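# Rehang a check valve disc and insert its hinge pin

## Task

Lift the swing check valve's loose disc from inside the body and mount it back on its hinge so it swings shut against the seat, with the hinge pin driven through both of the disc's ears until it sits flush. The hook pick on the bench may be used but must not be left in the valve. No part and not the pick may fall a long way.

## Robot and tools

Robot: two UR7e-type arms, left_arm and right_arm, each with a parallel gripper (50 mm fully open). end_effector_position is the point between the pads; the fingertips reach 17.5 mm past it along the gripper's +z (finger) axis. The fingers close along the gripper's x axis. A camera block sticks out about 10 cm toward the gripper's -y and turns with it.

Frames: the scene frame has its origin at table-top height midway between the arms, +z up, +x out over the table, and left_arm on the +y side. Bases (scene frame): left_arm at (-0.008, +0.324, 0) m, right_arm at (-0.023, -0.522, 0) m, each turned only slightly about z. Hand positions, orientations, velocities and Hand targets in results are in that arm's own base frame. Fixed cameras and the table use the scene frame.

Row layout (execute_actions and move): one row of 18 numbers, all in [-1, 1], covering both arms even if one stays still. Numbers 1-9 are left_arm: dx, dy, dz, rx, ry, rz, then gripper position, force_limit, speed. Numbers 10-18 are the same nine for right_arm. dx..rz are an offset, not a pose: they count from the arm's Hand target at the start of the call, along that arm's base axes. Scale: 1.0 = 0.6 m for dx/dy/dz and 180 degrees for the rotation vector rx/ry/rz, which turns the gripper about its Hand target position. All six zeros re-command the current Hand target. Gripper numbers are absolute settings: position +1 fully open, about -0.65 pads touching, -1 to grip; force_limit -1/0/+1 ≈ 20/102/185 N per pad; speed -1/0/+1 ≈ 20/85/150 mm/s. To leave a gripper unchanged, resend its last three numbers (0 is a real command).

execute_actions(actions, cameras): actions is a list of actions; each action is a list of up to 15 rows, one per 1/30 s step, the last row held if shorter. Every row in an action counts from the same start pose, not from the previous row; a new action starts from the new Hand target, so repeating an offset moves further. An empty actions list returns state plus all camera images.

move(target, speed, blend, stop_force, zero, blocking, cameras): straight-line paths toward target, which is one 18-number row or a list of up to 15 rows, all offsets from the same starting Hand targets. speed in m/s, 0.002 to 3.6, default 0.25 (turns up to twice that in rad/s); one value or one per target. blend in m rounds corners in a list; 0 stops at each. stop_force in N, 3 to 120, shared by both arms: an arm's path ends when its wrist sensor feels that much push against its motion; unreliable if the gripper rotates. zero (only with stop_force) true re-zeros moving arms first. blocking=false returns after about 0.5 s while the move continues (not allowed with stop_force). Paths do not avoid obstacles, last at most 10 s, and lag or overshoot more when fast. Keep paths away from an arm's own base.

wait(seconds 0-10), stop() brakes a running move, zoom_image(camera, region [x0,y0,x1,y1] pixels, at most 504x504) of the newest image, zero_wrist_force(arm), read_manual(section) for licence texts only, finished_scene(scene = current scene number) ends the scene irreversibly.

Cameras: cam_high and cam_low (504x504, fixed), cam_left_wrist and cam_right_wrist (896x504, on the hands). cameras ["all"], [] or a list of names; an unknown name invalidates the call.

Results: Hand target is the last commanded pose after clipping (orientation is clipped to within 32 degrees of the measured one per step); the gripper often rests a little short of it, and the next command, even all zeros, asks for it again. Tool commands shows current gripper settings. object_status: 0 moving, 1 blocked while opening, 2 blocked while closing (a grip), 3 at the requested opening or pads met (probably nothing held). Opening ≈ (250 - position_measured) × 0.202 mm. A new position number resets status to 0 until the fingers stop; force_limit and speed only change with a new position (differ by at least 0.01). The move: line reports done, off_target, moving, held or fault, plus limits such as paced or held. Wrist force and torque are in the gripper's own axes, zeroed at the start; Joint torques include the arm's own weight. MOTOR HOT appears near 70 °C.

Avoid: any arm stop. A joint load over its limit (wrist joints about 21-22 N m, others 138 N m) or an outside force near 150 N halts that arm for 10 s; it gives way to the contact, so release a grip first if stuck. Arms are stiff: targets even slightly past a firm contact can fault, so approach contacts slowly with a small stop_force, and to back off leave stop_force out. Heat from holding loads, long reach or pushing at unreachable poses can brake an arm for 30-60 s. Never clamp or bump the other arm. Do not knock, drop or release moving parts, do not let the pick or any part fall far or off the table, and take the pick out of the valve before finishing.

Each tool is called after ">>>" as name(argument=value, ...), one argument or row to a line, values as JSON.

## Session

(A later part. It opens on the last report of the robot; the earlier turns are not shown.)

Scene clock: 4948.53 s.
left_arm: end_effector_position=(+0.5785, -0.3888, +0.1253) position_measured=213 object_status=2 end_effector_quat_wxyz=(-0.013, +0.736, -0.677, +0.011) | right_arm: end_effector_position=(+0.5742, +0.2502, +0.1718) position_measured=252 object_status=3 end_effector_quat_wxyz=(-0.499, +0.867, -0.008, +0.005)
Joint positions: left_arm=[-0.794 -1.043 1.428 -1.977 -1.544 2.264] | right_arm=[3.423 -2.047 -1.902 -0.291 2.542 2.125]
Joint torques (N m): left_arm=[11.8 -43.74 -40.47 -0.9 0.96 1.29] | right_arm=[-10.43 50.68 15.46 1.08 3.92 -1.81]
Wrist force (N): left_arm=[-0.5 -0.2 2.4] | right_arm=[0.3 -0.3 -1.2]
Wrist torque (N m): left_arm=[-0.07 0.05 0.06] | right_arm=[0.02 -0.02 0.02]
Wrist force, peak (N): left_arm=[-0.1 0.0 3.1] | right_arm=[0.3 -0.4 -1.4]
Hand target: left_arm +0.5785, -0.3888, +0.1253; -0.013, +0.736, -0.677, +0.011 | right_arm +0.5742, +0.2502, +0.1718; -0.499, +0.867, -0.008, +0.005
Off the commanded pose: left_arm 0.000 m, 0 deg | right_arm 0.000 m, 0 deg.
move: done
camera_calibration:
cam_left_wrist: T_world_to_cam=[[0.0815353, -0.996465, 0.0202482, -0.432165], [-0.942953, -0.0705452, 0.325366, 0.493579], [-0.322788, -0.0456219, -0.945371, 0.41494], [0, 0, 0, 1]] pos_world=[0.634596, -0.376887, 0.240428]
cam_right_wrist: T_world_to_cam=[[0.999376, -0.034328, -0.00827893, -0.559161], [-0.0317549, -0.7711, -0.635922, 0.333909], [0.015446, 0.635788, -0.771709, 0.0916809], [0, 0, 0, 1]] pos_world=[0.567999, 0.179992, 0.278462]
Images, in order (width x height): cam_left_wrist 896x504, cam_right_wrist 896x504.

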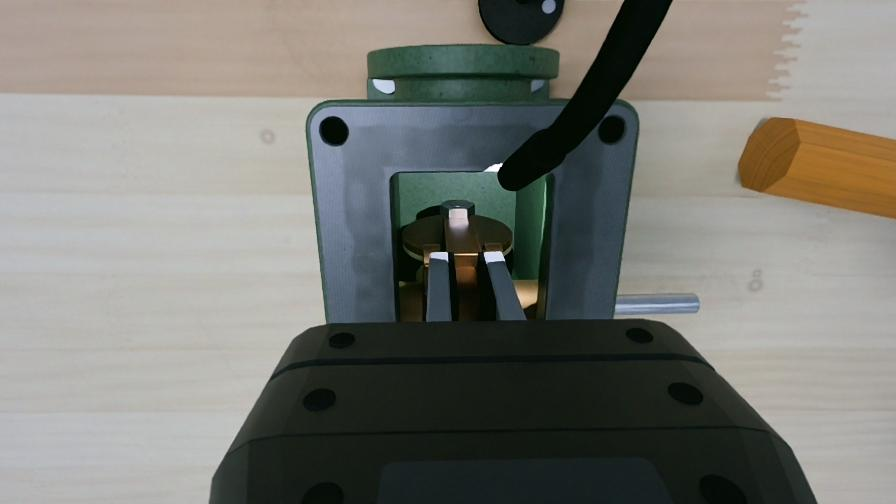

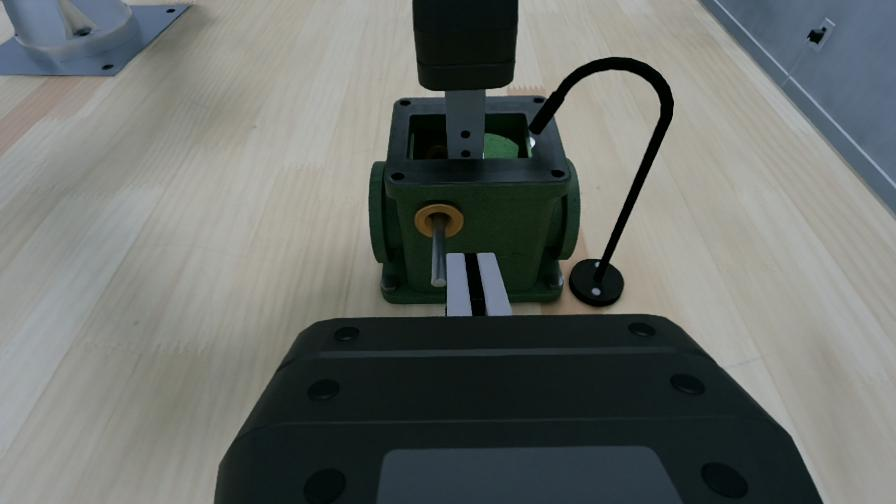

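>>> move(
  target=[-0.0100,-0.0007,0,0,0,0,-1,-0.7,-1,0,0,0,0,0,0,-1,-0.5,-0.7],
  speed=0.02,
  stop_force=4,
  cameras=["cam_right_wrist", "cam_left_wrist"],
)

>>> zoom_image(
  camera="cam_left_wrist",
  region=[390, 235, 460, 325],
)

>>> zoom_image(
  camera="cam_left_wrist",
  region=[480, 235, 550, 325],
)

Scene clock: 5002.50 s.
left_arm: end_effector_position=(+0.5725, -0.3892, +0.1253) position_measured=213 object_status=2 end_effector_quat_wxyz=(-0.013, +0.736, -0.677, +0.011) | right_arm: end_effector_position=(+0.5742, +0.2502, +0.1718) position_measured=252 object_status=3 end_effector_quat_wxyz=(-0.499, +0.867, -0.008, +0.005)
Joint positions: left_arm=[-0.801 -1.053 1.445 -1.983 -1.543 2.258] | right_arm=[3.423 -2.047 -1.902 -0.291 2.542 2.125]
Joint torques (N m): left_arm=[10.99 -44.37 -40.43 -1.19 1.17 1.39] | right_arm=[-11.35 51.43 19.49 0.55 4.01 -1.87]
Wrist force (N): left_arm=[-0.2 -0.6 2.7] | right_arm=[0.4 -0.3 -1.0]
Wrist torque (N m): left_arm=[-0.12 0.01 0.07] | right_arm=[0.01 -0.03 0.02]
Wrist force, peak (N): left_arm=[-0.2 -0.5 3.0] | right_arm=[0.4 -0.3 -1.3]
Hand target: left_arm +0.5725, -0.3892, +0.1253; -0.013, +0.736, -0.677, +0.011 | right_arm +0.5742, +0.2502, +0.1718; -0.499, +0.867, -0.008, +0.005
Off the commanded pose: left_arm 0.000 m, 0 deg | right_arm 0.000 m, 0 deg.
move: done
camera_calibration:
cam_left_wrist: T_world_to_cam=[[0.0815353, -0.996465, 0.0202482, -0.432174], [-0.942953, -0.0705452, 0.325366, 0.487886], [-0.322788, -0.0456219, -0.945371, 0.41298], [0, 0, 0, 1]] pos_world=[0.628596, -0.377387, 0.240428]
cam_right_wrist: T_world_to_cam=[[0.999376, -0.03433, -0.0082763, -0.559161], [-0.0317559, -0.771148, -0.635863, 0.333901], [0.0154469, 0.635729, -0.771758, 0.0917048], [0, 0, 0, 1]] pos_world=[0.567999, 0.179992, 0.278461]
Images, in order (width x height): cam_left_wrist 896x504, cam_right_wrist 896x504.

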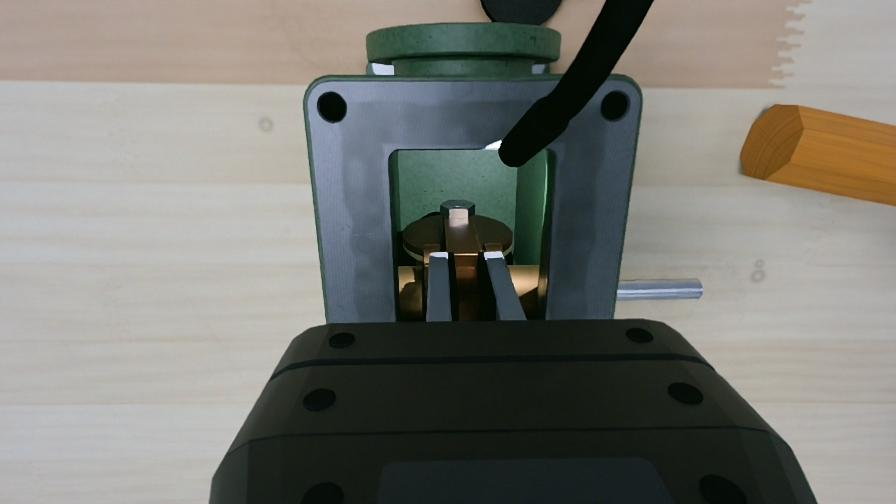

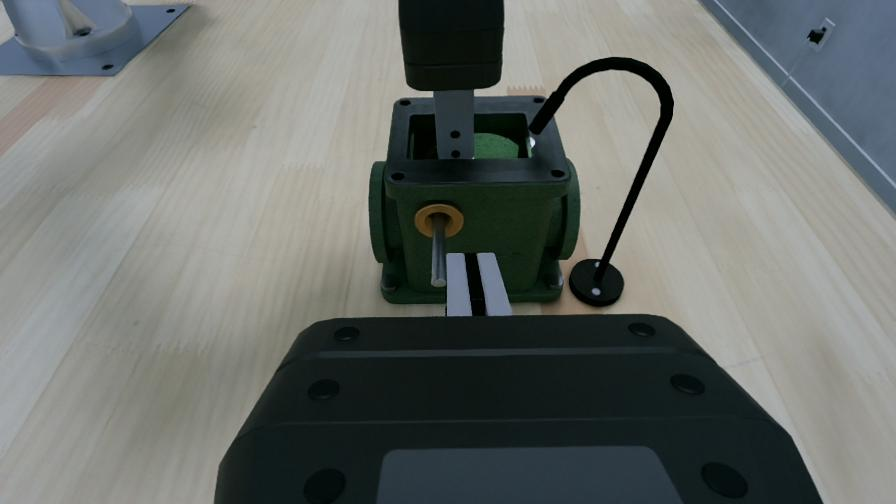

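Scaled by 5.600 from the camera's 896x504 image, which has a finer 1280x720 frame.

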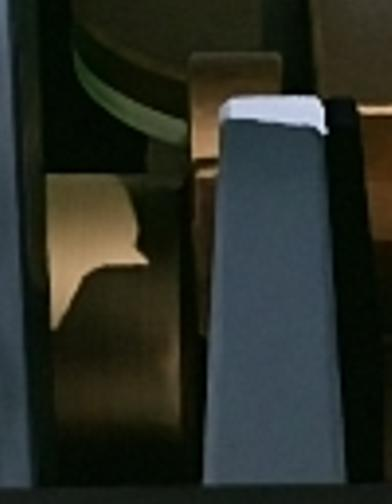

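Scaled by 5.600 from the camera's 896x504 image, which has a finer 1280x720 frame.

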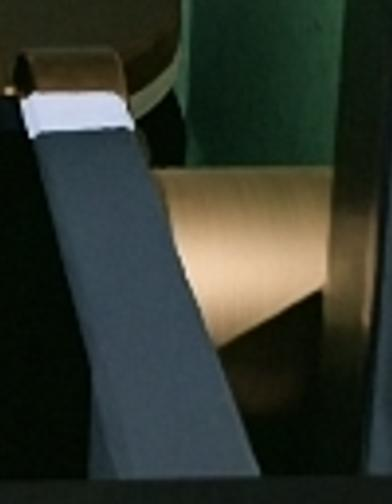

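>>> move(
  target=[-0.0075,-0.0006,0,0,0,0,-1,-0.7,-1,0,0,0,0,0,0,-1,-0.5,-0.7],
  speed=0.02,
  stop_force=4,
  cameras=["cam_right_wrist", "cam_left_wrist"],
)

>>> zoom_image(
  camera="cam_left_wrist",
  region=[390, 235, 460, 325],
)

>>> zoom_image(
  camera="cam_left_wrist",
  region=[480, 235, 550, 325],
)

Scene clock: 5023.80 s.
left_arm: end_effector_position=(+0.5680, -0.3896, +0.1253) position_measured=213 object_status=2 end_effector_quat_wxyz=(-0.013, +0.736, -0.677, +0.011) | right_arm: end_effector_position=(+0.5742, +0.2502, +0.1718) position_measured=252 object_status=3 end_effector_quat_wxyz=(-0.499, +0.867, -0.008, +0.005)
Joint positions: left_arm=[-0.807 -1.061 1.457 -1.988 -1.543 2.252] | right_arm=[3.423 -2.047 -1.902 -0.291 2.542 2.125]
Joint torques (N m): left_arm=[10.41 -44.38 -40.9 -2.02 1.05 1.29] | right_arm=[-11.27 52.52 23.09 0.56 4 -1.71]
Wrist force (N): left_arm=[-0.3 -0.3 2.3] | right_arm=[0.0 -0.3 -1.0]
Wrist torque (N m): left_arm=[-0.09 0.02 0.06] | right_arm=[0.01 0.02 0.02]
Wrist force, peak (N): left_arm=[1.1 -0.7 3.1] | right_arm=[0.0 -0.4 -1.5]
Hand target: left_arm +0.5680, -0.3896, +0.1253; -0.013, +0.736, -0.677, +0.011 | right_arm +0.5742, +0.2502, +0.1718; -0.499, +0.867, -0.008, +0.005
Off the commanded pose: left_arm 0.000 m, 0 deg | right_arm 0.000 m, 0 deg.
move: done
camera_calibration:
cam_left_wrist: T_world_to_cam=[[0.081441, -0.996472, 0.0202871, -0.432159], [-0.943002, -0.0704493, 0.325245, 0.483711], [-0.322668, -0.045619, -0.945412, 0.411446], [0, 0, 0, 1]] pos_world=[0.624097, -0.377787, 0.240428]
cam_right_wrist: T_world_to_cam=[[0.999376, -0.03433, -0.0082763, -0.559161], [-0.0317559, -0.771148, -0.635863, 0.333901], [0.0154469, 0.635729, -0.771758, 0.0917048], [0, 0, 0, 1]] pos_world=[0.567999, 0.179992, 0.278461]
Images, in order (width x height): cam_left_wrist 896x504, cam_right_wrist 896x504.

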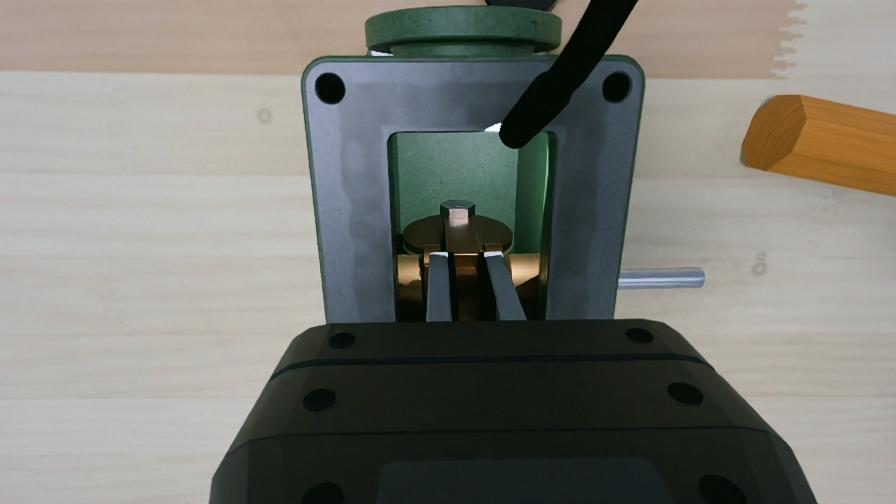

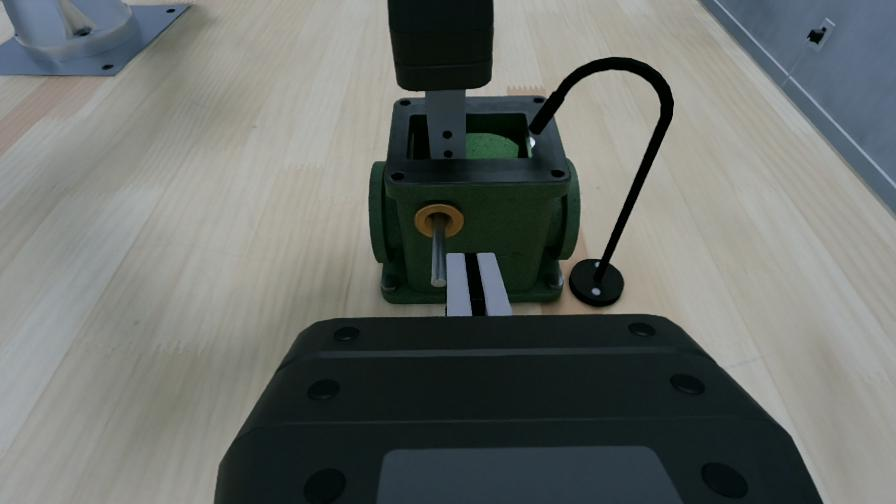

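Scaled by 5.600 from the camera's 896x504 image, which has a finer 1280x720 frame.

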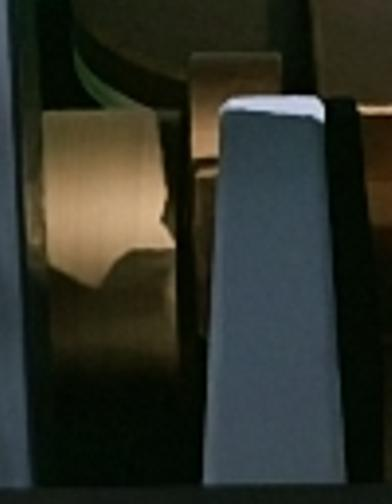

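Scaled by 5.600 from the camera's 896x504 image, which has a finer 1280x720 frame.

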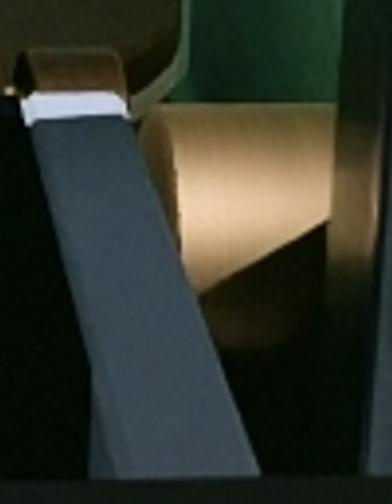

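>>> move(
  target=[-0.0064,-0.0010,0,0,0,0,-1,-0.7,-1,0,0,0,0,0,0,-1,-0.5,-0.7],
  speed=0.02,
  stop_force=4,
  cameras=["cam_right_wrist", "cam_left_wrist"],
)

>>> zoom_image(
  camera="cam_left_wrist",
  region=[390, 235, 460, 325],
)

>>> zoom_image(
  camera="cam_left_wrist",
  region=[480, 235, 550, 325],
)

Scene clock: 5037.43 s.
left_arm: end_effector_position=(+0.5642, -0.3902, +0.1253) position_measured=213 object_status=2 end_effector_quat_wxyz=(-0.013, +0.736, -0.677, +0.011) | right_arm: end_effector_position=(+0.5742, +0.2502, +0.1718) position_measured=252 object_status=3 end_effector_quat_wxyz=(-0.499, +0.867, -0.008, +0.005)
Joint positions: left_arm=[-0.811 -1.067 1.467 -1.991 -1.543 2.248] | right_arm=[3.423 -2.047 -1.902 -0.291 2.542 2.125]
Joint torques (N m): left_arm=[4.52 -45.49 -40.79 -4.55 1.47 1.18] | right_arm=[-10.5 54.49 27.19 0.49 3.89 -1.86]
Wrist force (N): left_arm=[-0.3 0.0 2.5] | right_arm=[0.0 -0.3 -1.1]
Wrist torque (N m): left_arm=[-0.04 0.02 0.06] | right_arm=[0.02 0.03 0.02]
Wrist force, peak (N): left_arm=[-0.5 0.0 2.8] | right_arm=[0.3 -0.5 -1.3]
Hand target: left_arm +0.5642, -0.3902, +0.1253; -0.013, +0.736, -0.677, +0.011 | right_arm +0.5742, +0.2502, +0.1718; -0.499, +0.867, -0.008, +0.005
Off the commanded pose: left_arm 0.000 m, 0 deg | right_arm 0.000 m, 0 deg.
move: done
camera_calibration:
cam_left_wrist: T_world_to_cam=[[0.0814417, -0.996472, 0.0202886, -0.432448], [-0.942991, -0.070448, 0.325276, 0.480072], [-0.322699, -0.045623, -0.945402, 0.410207], [0, 0, 0, 1]] pos_world=[0.620296, -0.378387, 0.240428]
cam_right_wrist: T_world_to_cam=[[0.999376, -0.03433, -0.0082763, -0.559161], [-0.0317559, -0.771148, -0.635863, 0.333901], [0.0154469, 0.635729, -0.771758, 0.0917048], [0, 0, 0, 1]] pos_world=[0.567999, 0.179992, 0.278461]
Images, in order (width x height): cam_left_wrist 896x504, cam_right_wrist 896x504.

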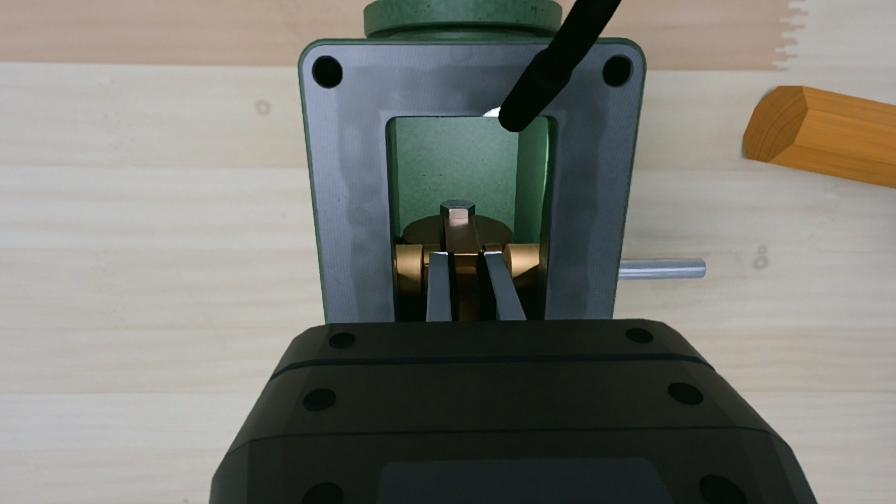

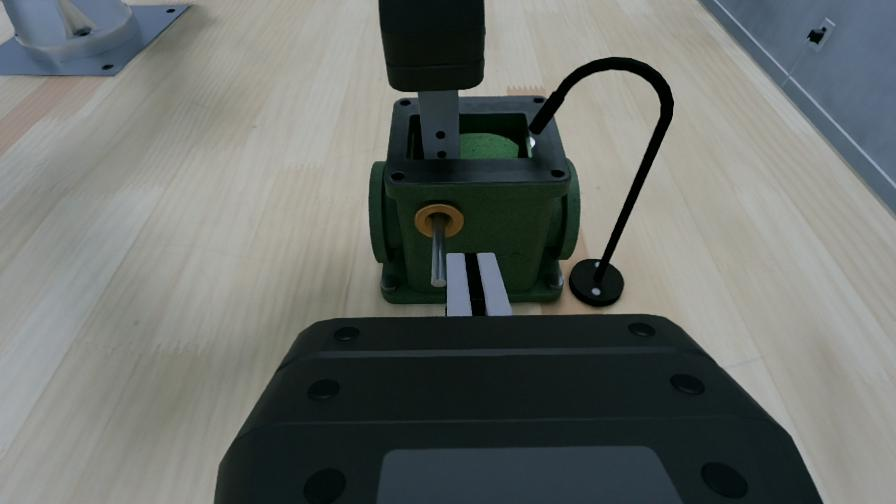

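Scaled by 5.600 from the camera's 896x504 image, which has a finer 1280x720 frame.

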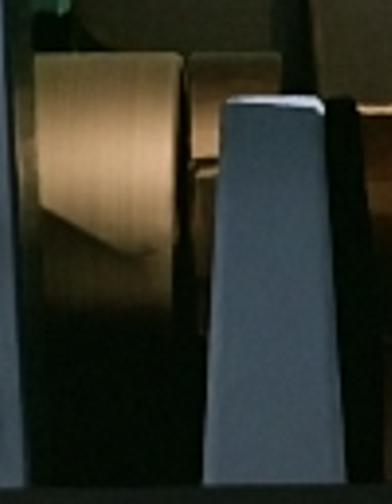

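Scaled by 5.600 from the camera's 896x504 image, which has a finer 1280x720 frame.

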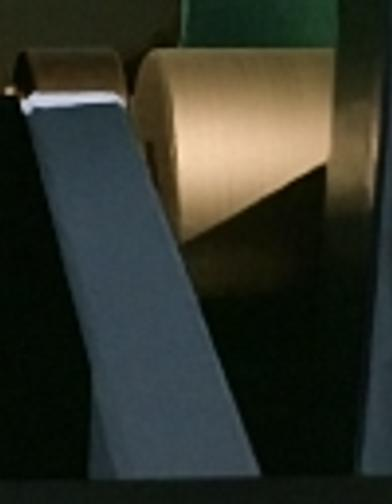

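>>> move(
  target=[
    [0,0,0,0,0,0,-1,-0.7,-1,-0.012,0,-0.1293,0,0,0,-1,-0.5,-0.7],
    [0,0,0,0,0,0,-1,-0.7,-1,-0.012,0.0497,-0.1293,0,0,0,-1,-0.5,-0.7],
  ],
  speed=[0.12,0.06],
  blend=[0.01,0],
  cameras=["cam_right_wrist"],
)

>>> zoom_image(
  camera="cam_right_wrist",
  region=[380, 130, 560, 320],
)

Scene clock: 5061.67 s.
left_arm: end_effector_position=(+0.5642, -0.3902, +0.1253) position_measured=213 object_status=2 end_effector_quat_wxyz=(-0.013, +0.736, -0.677, +0.011) | right_arm: end_effector_position=(+0.5671, +0.2801, +0.0943) position_measured=252 object_status=3 end_effector_quat_wxyz=(-0.499, +0.867, -0.008, +0.005)
Joint positions: left_arm=[-0.811 -1.067 1.467 -1.991 -1.543 2.248] | right_arm=[3.479 -2.209 -1.935 -0.026 2.515 2.209]
Joint torques (N m): left_arm=[9.68 -44.1 -41.19 -1.21 1.57 1.36] | right_arm=[-10.61 59.83 7.67 0.16 3.76 -1.72]
Wrist force (N): left_arm=[-0.3 -0.1 2.6] | right_arm=[0.0 -0.1 -1.1]
Wrist torque (N m): left_arm=[-0.05 0.02 0.07] | right_arm=[0.03 0.03 0.02]
Wrist force, peak (N): left_arm=[-0.6 -0.4 3.0] | right_arm=[0.3 -2.4 -2.0]
Hand target: left_arm +0.5642, -0.3902, +0.1253; -0.013, +0.736, -0.677, +0.011 | right_arm +0.5670, +0.2800, +0.0942; -0.499, +0.867, -0.008, +0.005
Off the commanded pose: left_arm 0.000 m, 0 deg | right_arm 0.000 m, 0 deg.
move: done
camera_calibration:
cam_right_wrist: T_world_to_cam=[[0.999383, -0.0342263, -0.00793258, -0.551777], [-0.0314561, -0.771106, -0.63593, 0.307228], [0.0156487, 0.635787, -0.771706, 0.0127826], [0, 0, 0, 1]] pos_world=[0.5609, 0.209893, 0.200863]
Images, in order (width x height): cam_right_wrist 896x504.

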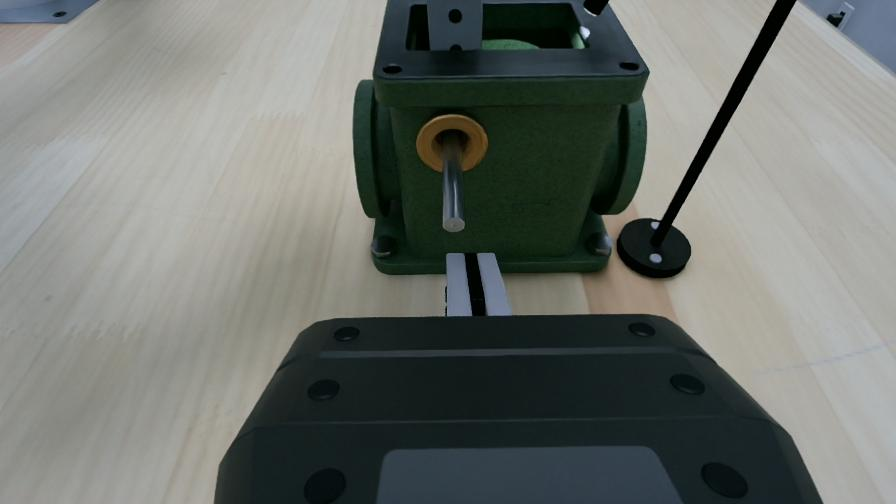

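Scaled by 2.653 from the camera's 896x504 image, which has a finer 1280x720 frame.

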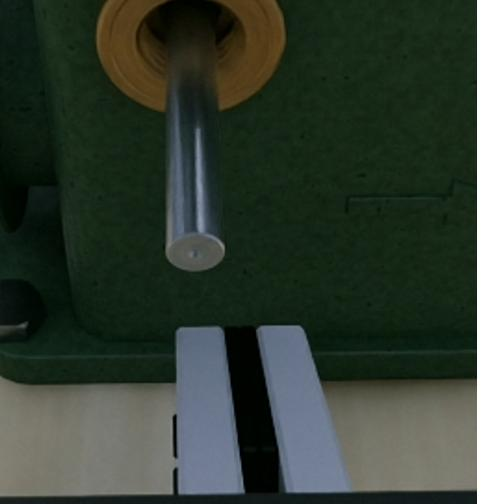

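>>> move(
  target=[0,0,0,0,0,0,-1,-0.7,-1,-0.0092,0.0158,0,0,0,0,-1,-0.5,-0.7],
  speed=0.04,
  stop_force=4,
  cameras=["cam_right_wrist"],
)

>>> zoom_image(
  camera="cam_right_wrist",
  region=[420, 160, 520, 280],
)

Scene clock: 5118.13 s.
left_arm: end_effector_position=(+0.5642, -0.3902, +0.1253) position_measured=213 object_status=2 end_effector_quat_wxyz=(-0.013, +0.736, -0.677, +0.011) | right_arm: end_effector_position=(+0.5615, +0.2895, +0.0942) position_measured=252 object_status=3 end_effector_quat_wxyz=(-0.499, +0.867, -0.008, +0.005)
Joint positions: left_arm=[-0.811 -1.067 1.467 -1.991 -1.543 2.248] | right_arm=[3.499 -2.209 -1.946 0.006 2.505 2.238]
Joint torques (N m): left_arm=[10.42 -43.48 -39.64 -1.41 1.64 1.25] | right_arm=[-10.97 53.59 31.15 0.18 3.16 -1.7]
Wrist force (N): left_arm=[-0.3 -0.4 2.7] | right_arm=[-0.2 -0.8 -1.1]
Wrist torque (N m): left_arm=[-0.11 0.02 0.06] | right_arm=[-0.05 0.07 0.01]
Wrist force, peak (N): left_arm=[-0.4 -0.2 2.8] | right_arm=[0.2 0.3 -1.7]
Hand target: left_arm +0.5642, -0.3902, +0.1253; -0.013, +0.736, -0.677, +0.011 | right_arm +0.5615, +0.2895, +0.0942; -0.499, +0.867, -0.008, +0.005
Off the commanded pose: left_arm 0.000 m, 0 deg | right_arm 0.000 m, 0 deg.
move: done
camera_calibration:
cam_right_wrist: T_world_to_cam=[[0.999376, -0.0343274, -0.00827842, -0.545762], [-0.0317541, -0.7711, -0.635922, 0.314462], [0.015446, 0.635788, -0.771709, 0.00700597], [0, 0, 0, 1]] pos_world=[0.555299, 0.219292, 0.200862]
Images, in order (width x height): cam_right_wrist 896x504.

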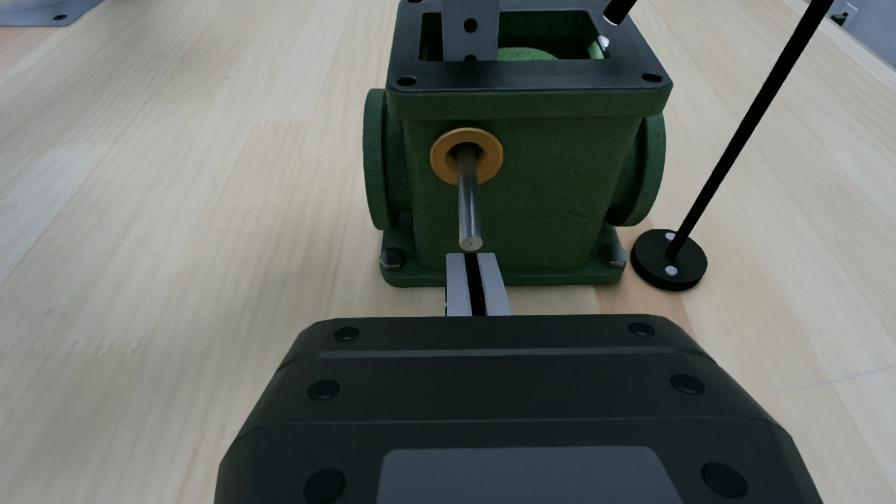

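Scaled by 4.200 from the camera's 896x504 image, which has a finer 1280x720 frame.

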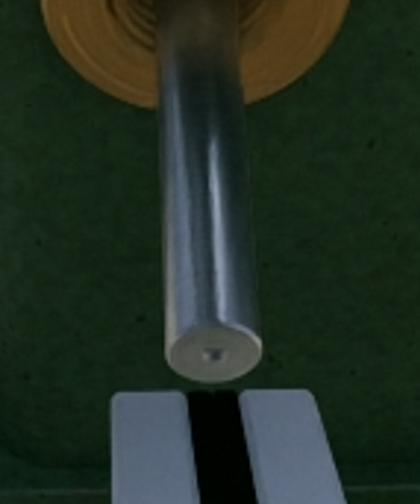

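>>> execute_actions(
  actions=[],
  cameras=["cam_left_wrist"],
)

>>> zoom_image(
  camera="cam_left_wrist",
  region=[610, 240, 730, 300],
)

Scene clock: 5127.10 s.
left_arm: end_effector_position=(+0.5642, -0.3902, +0.1253) position_measured=213 object_status=2 end_effector_quat_wxyz=(-0.013, +0.736, -0.677, +0.011) | right_arm: end_effector_position=(+0.5615, +0.2895, +0.0942) position_measured=252 object_status=3 end_effector_quat_wxyz=(-0.499, +0.867, -0.008, +0.005)
Joint positions: left_arm=[-0.811 -1.067 1.467 -1.991 -1.543 2.248] | right_arm=[3.499 -2.209 -1.946 0.006 2.505 2.238]
Joint velocities: within noise
Joint torques (N m): left_arm=[10.68 -44.41 -40.74 -1.24 1.35 1.24] | right_arm=[-10.5 51.51 31.11 0.29 3.15 -1.76]
Wrist force (N): left_arm=[-0.5 -0.2 2.2] | right_arm=[-0.2 -0.6 -1.4]
Wrist torque (N m): left_arm=[-0.08 0.04 0.06] | right_arm=[-0.02 0.07 0.02]
Wrist force, peak (N): left_arm=[-0.2 0.0 2.9] | right_arm=[-0.4 -0.5 -1.4]
Hand target: left_arm +0.5642, -0.3902, +0.1253; -0.013, +0.736, -0.677, +0.011 | right_arm +0.5615, +0.2895, +0.0942; -0.499, +0.867, -0.008, +0.005
Tool commands: left_gripper/position=-1.0 left_gripper/force_limit=-0.7 left_gripper/speed=-1.0 right_gripper/position=-1.0 right_gripper/force_limit=-0.5 right_gripper/speed=-0.7
Off the commanded pose: left_arm 0.000 m, 0 deg | right_arm 0.000 m, 0 deg.
camera_calibration:
cam_left_wrist: T_world_to_cam=[[0.0815353, -0.996465, 0.0202482, -0.432394], [-0.942953, -0.0705452, 0.325366, 0.479996], [-0.322788, -0.0456219, -0.945371, 0.41026], [0, 0, 0, 1]] pos_world=[0.620296, -0.378287, 0.240428]
Images, in order (width x height): cam_left_wrist 896x504.

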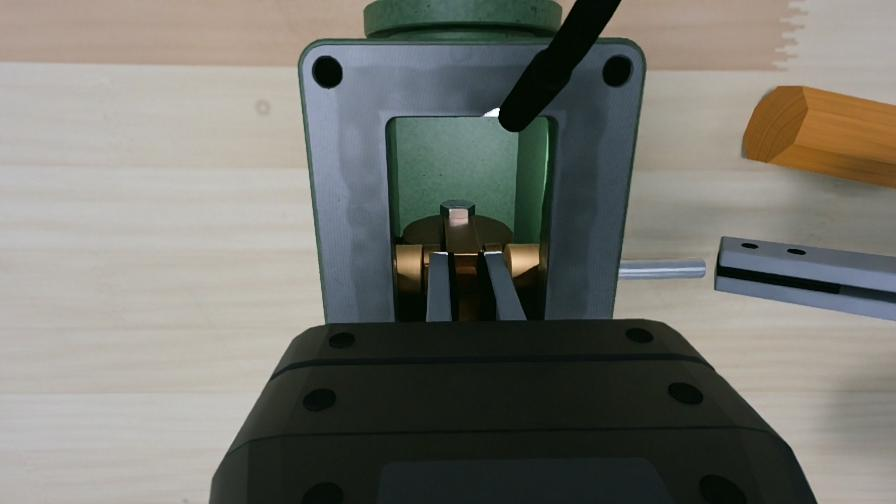

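Scaled by 4.200 from the camera's 896x504 image, which has a finer 1280x720 frame.

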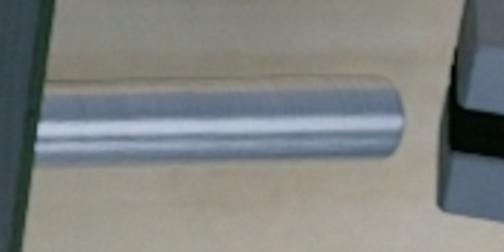

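>>> zoom_image(
  camera="cam_left_wrist",
  region=[690, 220, 896, 340],
)

Scaled by 2.447 from the camera's 896x504 image, which has a finer 1280x720 frame.

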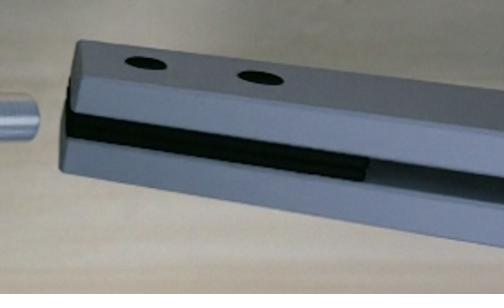

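>>> move(
  target=[0,0,0,0,0,0,-1,-0.7,-1,0.0002,0.0133,0,0,0,0,-1,-0.5,-0.7],
  speed=0.01,
  stop_force=6,
  cameras=["cam_right_wrist", "cam_left_wrist"],
)

>>> zoom_image(
  camera="cam_right_wrist",
  region=[420, 160, 520, 280],
)

>>> zoom_image(
  camera="cam_left_wrist",
  region=[610, 220, 760, 320],
)

Scene clock: 5185.13 s.
left_arm: end_effector_position=(+0.5642, -0.3902, +0.1253) position_measured=213 object_status=2 end_effector_quat_wxyz=(-0.013, +0.736, -0.677, +0.011) | right_arm: end_effector_position=(+0.5616, +0.2976, +0.0942) position_measured=252 object_status=3 end_effector_quat_wxyz=(-0.499, +0.867, -0.008, +0.005)
Joint positions: left_arm=[-0.811 -1.067 1.467 -1.991 -1.543 2.248] | right_arm=[3.512 -2.214 -1.94 0.021 2.498 2.257]
Joint torques (N m): left_arm=[10.19 -44.2 -40.87 -1.2 1.31 1.4] | right_arm=[-9.18 53.54 19.84 1.65 2.59 -1.8]
Wrist force (N): left_arm=[-0.4 -0.3 2.5] | right_arm=[-0.1 -0.2 -1.4]
Wrist torque (N m): left_arm=[-0.08 0.05 0.06] | right_arm=[0.03 0.05 0.01]
Wrist force, peak (N): left_arm=[0.0 -0.4 3.1] | right_arm=[-0.2 -0.8 -1.6]
Hand target: left_arm +0.5642, -0.3902, +0.1253; -0.013, +0.736, -0.677, +0.011 | right_arm +0.5616, +0.2975, +0.0942; -0.499, +0.867, -0.008, +0.005
Off the commanded pose: left_arm 0.000 m, 0 deg | right_arm 0.000 m, 0 deg.
move: done
camera_calibration:
cam_left_wrist: T_world_to_cam=[[0.0815353, -0.996465, 0.0202482, -0.432394], [-0.942953, -0.0705452, 0.325366, 0.479996], [-0.322788, -0.0456219, -0.945371, 0.41026], [0, 0, 0, 1]] pos_world=[0.620296, -0.378287, 0.240428]
cam_right_wrist: T_world_to_cam=[[0.99938, -0.0342509, -0.00821417, -0.54562], [-0.0316542, -0.771103, -0.635923, 0.320579], [0.0154469, 0.635788, -0.771709, 0.00191758], [0, 0, 0, 1]] pos_world=[0.555399, 0.227293, 0.200862]
Images, in order (width x height): cam_left_wrist 896x504, cam_right_wrist 896x504.

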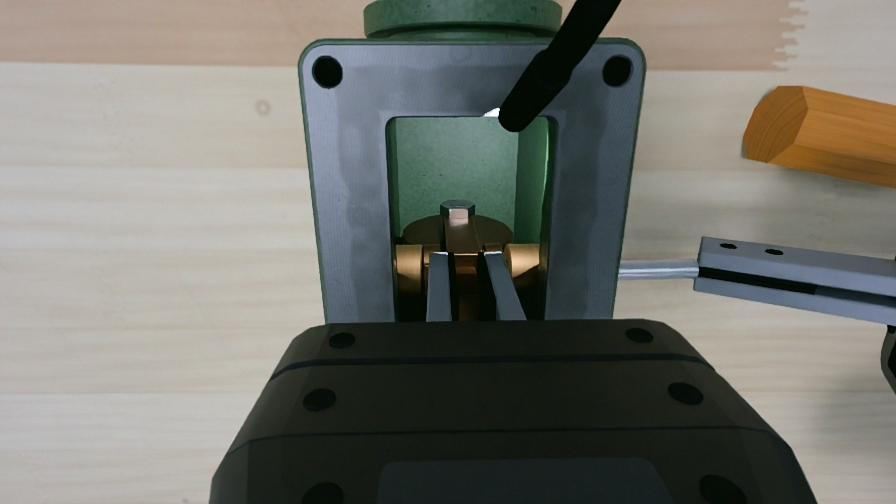

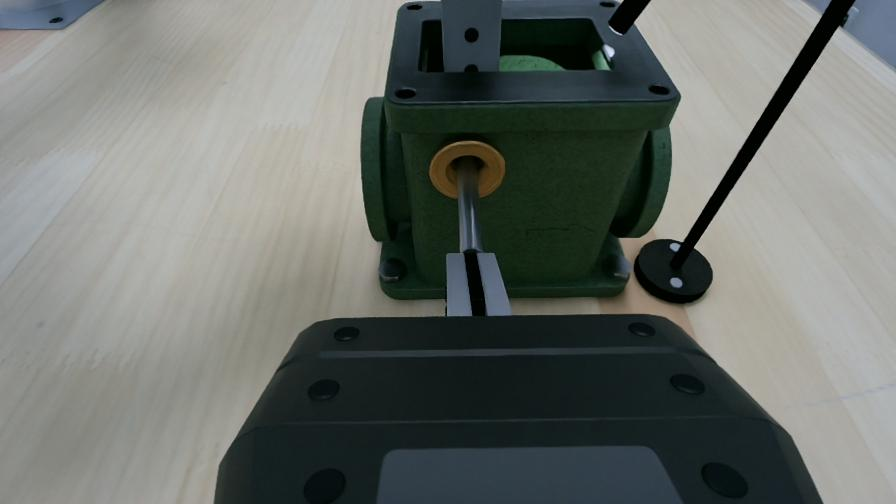

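Scaled by 4.200 from the camera's 896x504 image, which has a finer 1280x720 frame.

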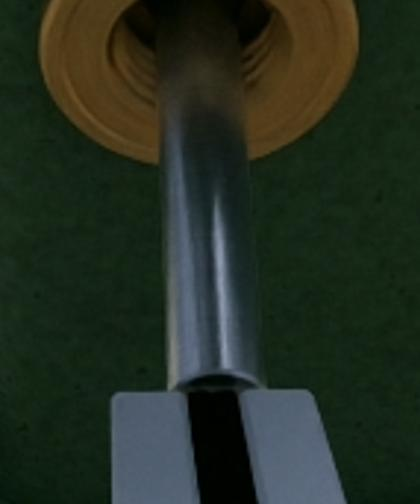

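Scaled by 3.360 from the camera's 896x504 image, which has a finer 1280x720 frame.

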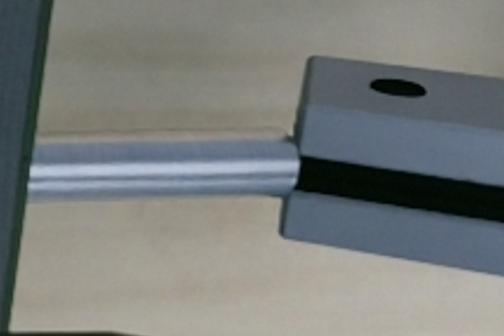

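>>> move(
  target=[0,0,0,0,0,0,-1,-0.7,-1,0.00012,0.00833,0,0,0,0,-1,-0.5,-0.7],
  speed=0.01,
  stop_force=7,
  cameras=["cam_right_wrist","cam_left_wrist"],
)

>>> zoom_image(
  camera="cam_right_wrist",
  region=[420, 160, 520, 280],
)

>>> zoom_image(
  camera="cam_left_wrist",
  region=[600, 210, 780, 330],
)

Scene clock: 5214.33 s.
left_arm: end_effector_position=(+0.5642, -0.3902, +0.1253) position_measured=213 object_status=2 end_effector_quat_wxyz=(-0.013, +0.736, -0.677, +0.011) | right_arm: end_effector_position=(+0.5617, +0.3005, +0.0942) position_measured=252 object_status=3 end_effector_quat_wxyz=(-0.499, +0.867, -0.009, +0.005)
Joint positions: left_arm=[-0.811 -1.067 1.467 -1.991 -1.543 2.248] | right_arm=[3.517 -2.216 -1.938 0.027 2.495 2.264]
Joint torques (N m): left_arm=[4.27 -45.33 -40.58 -8.24 1.2 1.24] | right_arm=[-10.79 61.27 5.46 0.31 3.64 -1.86]
Wrist force (N): left_arm=[-1.9 3.1 3.2] | right_arm=[-0.1 -0.6 -2.4]
Wrist torque (N m): left_arm=[-0.15 -0.09 0.12] | right_arm=[-0.04 0.04 0.01]
Wrist force, peak (N): left_arm=[-5.3 5.7 0.3] | right_arm=[-2.0 4.8 -18.0]
Hand target: left_arm +0.5642, -0.3902, +0.1253; -0.013, +0.736, -0.677, +0.011 | right_arm +0.5617, +0.3005, +0.0942; -0.499, +0.867, -0.009, +0.005 (not the last commanded pose)
Off the commanded pose: left_arm 0.000 m, 0 deg | right_arm 0.002 m, 0 deg.
move: contact (right_arm)
camera_calibration:
cam_left_wrist: T_world_to_cam=[[0.0815353, -0.996465, 0.0202482, -0.432394], [-0.942953, -0.0705452, 0.325366, 0.479996], [-0.322788, -0.0456219, -0.945371, 0.41026], [0, 0, 0, 1]] pos_world=[0.620296, -0.378287, 0.240428]
cam_right_wrist: T_world_to_cam=[[0.999373, -0.0344047, -0.00833771, -0.545553], [-0.0318536, -0.771186, -0.635812, 0.323002], [0.015445, 0.635679, -0.771799, 0.0000531436], [0, 0, 0, 1]] pos_world=[0.555499, 0.230292, 0.200861]
Images, in order (width x height): cam_left_wrist 896x504, cam_right_wrist 896x504.

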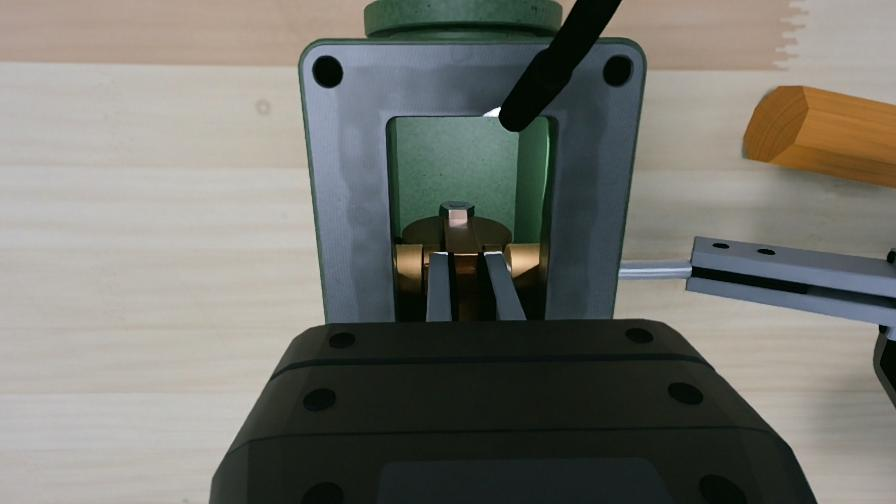

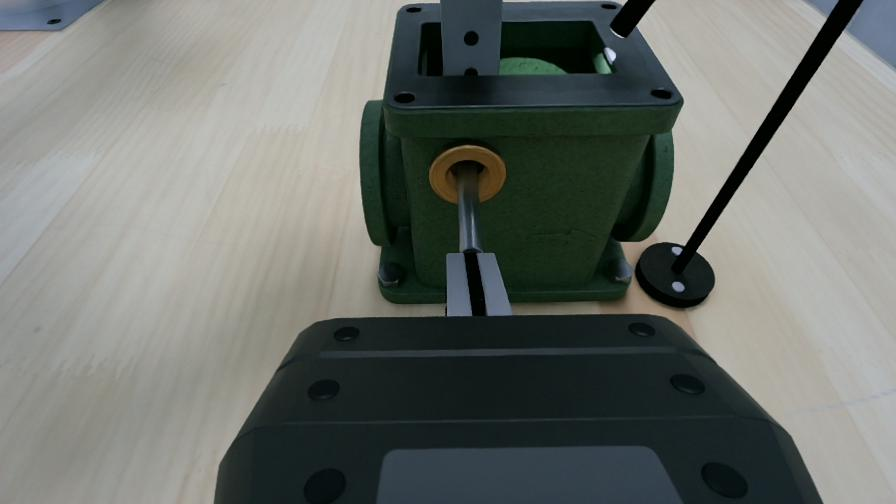

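Scaled by 4.200 from the camera's 896x504 image, which has a finer 1280x720 frame.

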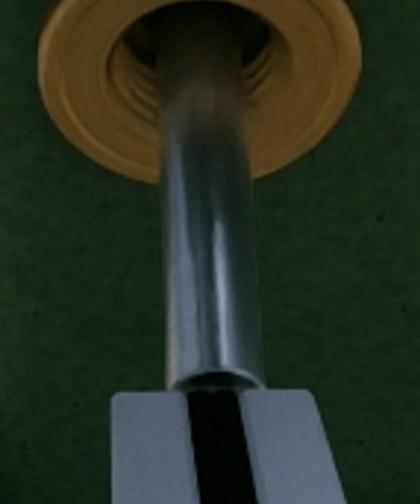

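Scaled by 2.800 from the camera's 896x504 image, which has a finer 1280x720 frame.

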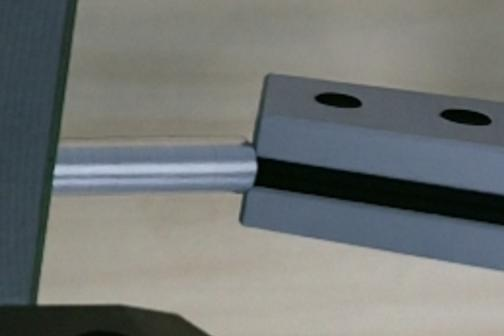

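>>> move(
  target=[0,0,0,0,0,0,-1,-0.7,-1,0,-0.01,0,0,0,0,-1,-0.5,-0.7],
  speed=0.02,
)

Scene clock: 5227.13 s.
left_arm: end_effector_position=(+0.5642, -0.3902, +0.1253) position_measured=213 object_status=2 end_effector_quat_wxyz=(-0.013, +0.736, -0.677, +0.011) | right_arm: end_effector_position=(+0.5617, +0.2944, +0.0942) position_measured=252 object_status=3 end_effector_quat_wxyz=(-0.499, +0.867, -0.009, +0.005)
Joint positions: left_arm=[-0.811 -1.067 1.467 -1.991 -1.543 2.248] | right_arm=[3.507 -2.212 -1.942 0.016 2.501 2.249]
Joint torques (N m): left_arm=[-6.8 -55.13 -40.11 -3.78 0.93 1.38] | right_arm=[2.08 55.89 10.28 1.88 3.1 -0.17]
Wrist force (N): left_arm=[-0.8 2.2 2.1] | right_arm=[-0.4 -0.6 -1.2]
Wrist torque (N m): left_arm=[-0.12 0.00 0.09] | right_arm=[-0.01 0.10 0.19]
Wrist force, peak (N): left_arm=[-2.3 3.4 4.8] | right_arm=[-0.4 -0.5 -2.7]
Hand target: left_arm +0.5642, -0.3902, +0.1253; -0.013, +0.736, -0.677, +0.011 | right_arm +0.5617, +0.2945, +0.0942; -0.499, +0.867, -0.009, +0.005
Off the commanded pose: left_arm 0.000 m, 0 deg | right_arm 0.000 m, 0 deg.
move: done

>>> wait(
  seconds=0.1,
  cameras=["cam_left_wrist", "cam_right_wrist"],
)

>>> zoom_image(
  camera="cam_left_wrist",
  region=[480, 235, 550, 325],
)

>>> zoom_image(
  camera="cam_left_wrist",
  region=[390, 235, 460, 325],
)

>>> zoom_image(
  camera="cam_right_wrist",
  region=[420, 130, 540, 280],
)

Scene clock: 5262.53 s.
left_arm: end_effector_position=(+0.5642, -0.3902, +0.1253) position_measured=213 object_status=2 end_effector_quat_wxyz=(-0.013, +0.736, -0.677, +0.011) | right_arm: end_effector_position=(+0.5617, +0.2945, +0.0942) position_measured=252 object_status=3 end_effector_quat_wxyz=(-0.499, +0.867, -0.009, +0.005)
Joint positions: left_arm=[-0.811 -1.067 1.467 -1.991 -1.543 2.248] | right_arm=[3.507 -2.212 -1.942 0.016 2.5 2.25]
Joint torques (N m): left_arm=[-1.13 -56.19 -40.04 -1.62 1.11 1.35] | right_arm=[11.02 49.2 30.26 7.56 0.93 1.61]
Wrist force (N): left_arm=[-0.9 2.3 3.7] | right_arm=[0.1 -0.4 -1.1]
Wrist torque (N m): left_arm=[-0.10 0.02 0.10] | right_arm=[-0.01 0.02 0.20]
Wrist force, peak (N): left_arm=[-0.7 2.2 3.8] | right_arm=[0.0 -0.6 -1.4]
Hand target: left_arm +0.5642, -0.3902, +0.1253; -0.013, +0.736, -0.677, +0.011 | right_arm +0.5617, +0.2945, +0.0942; -0.499, +0.867, -0.009, +0.005
Tool commands: left_gripper/position=-1.0 left_gripper/force_limit=-0.7 left_gripper/speed=-1.0 right_gripper/position=-1.0 right_gripper/force_limit=-0.5 right_gripper/speed=-0.7
Off the commanded pose: left_arm 0.000 m, 0 deg | right_arm 0.000 m, 0 deg.
wait: 0.10 s; at rest from the start
camera_calibration:
cam_left_wrist: T_world_to_cam=[[0.0815353, -0.996465, 0.0202482, -0.432394], [-0.942953, -0.0705452, 0.325366, 0.479996], [-0.322788, -0.0456219, -0.945371, 0.41026], [0, 0, 0, 1]] pos_world=[0.620296, -0.378287, 0.240428]
cam_right_wrist: T_world_to_cam=[[0.999373, -0.0344047, -0.00833771, -0.545759], [-0.0318536, -0.771186, -0.635812, 0.318375], [0.015445, 0.635679, -0.771799, 0.00386722], [0, 0, 0, 1]] pos_world=[0.555499, 0.224292, 0.200861]
Images, in order (width x height): cam_left_wrist 896x504, cam_right_wrist 896x504.

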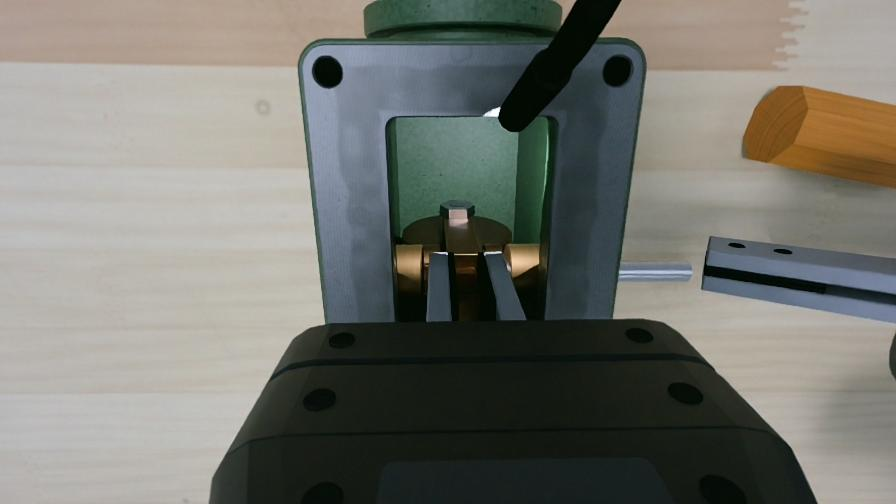

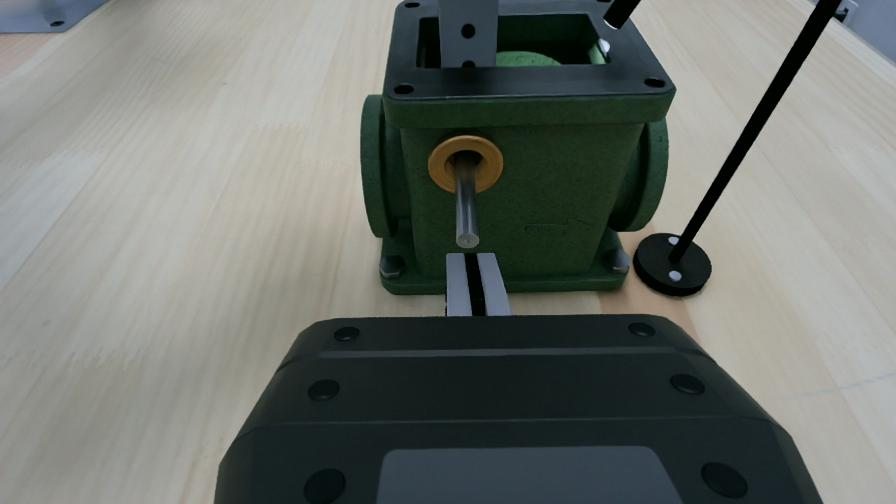

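Scaled by 5.600 from the camera's 896x504 image, which has a finer 1280x720 frame.

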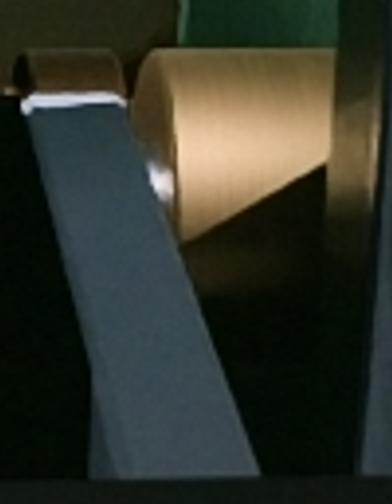

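Scaled by 5.600 from the camera's 896x504 image, which has a finer 1280x720 frame.

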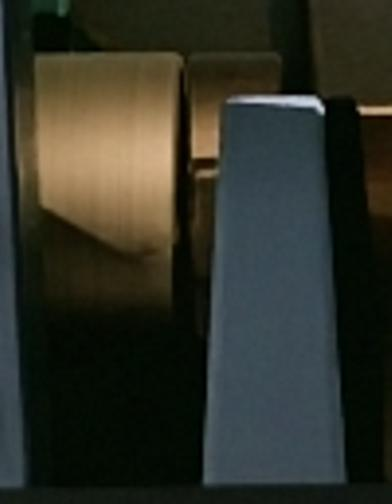

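Scaled by 3.360 from the camera's 896x504 image, which has a finer 1280x720 frame.

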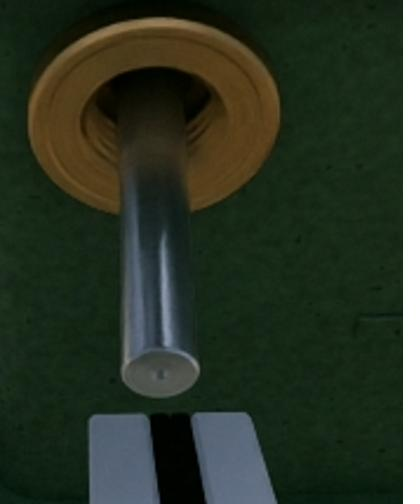

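>>> zoom_image(
  camera="cam_left_wrist",
  region=[490, 240, 530, 290],
)

Scaled by 10.080 from the camera's 896x504 image, which has a finer 1280x720 frame.

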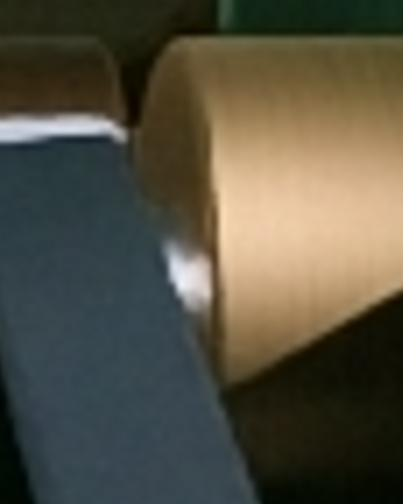

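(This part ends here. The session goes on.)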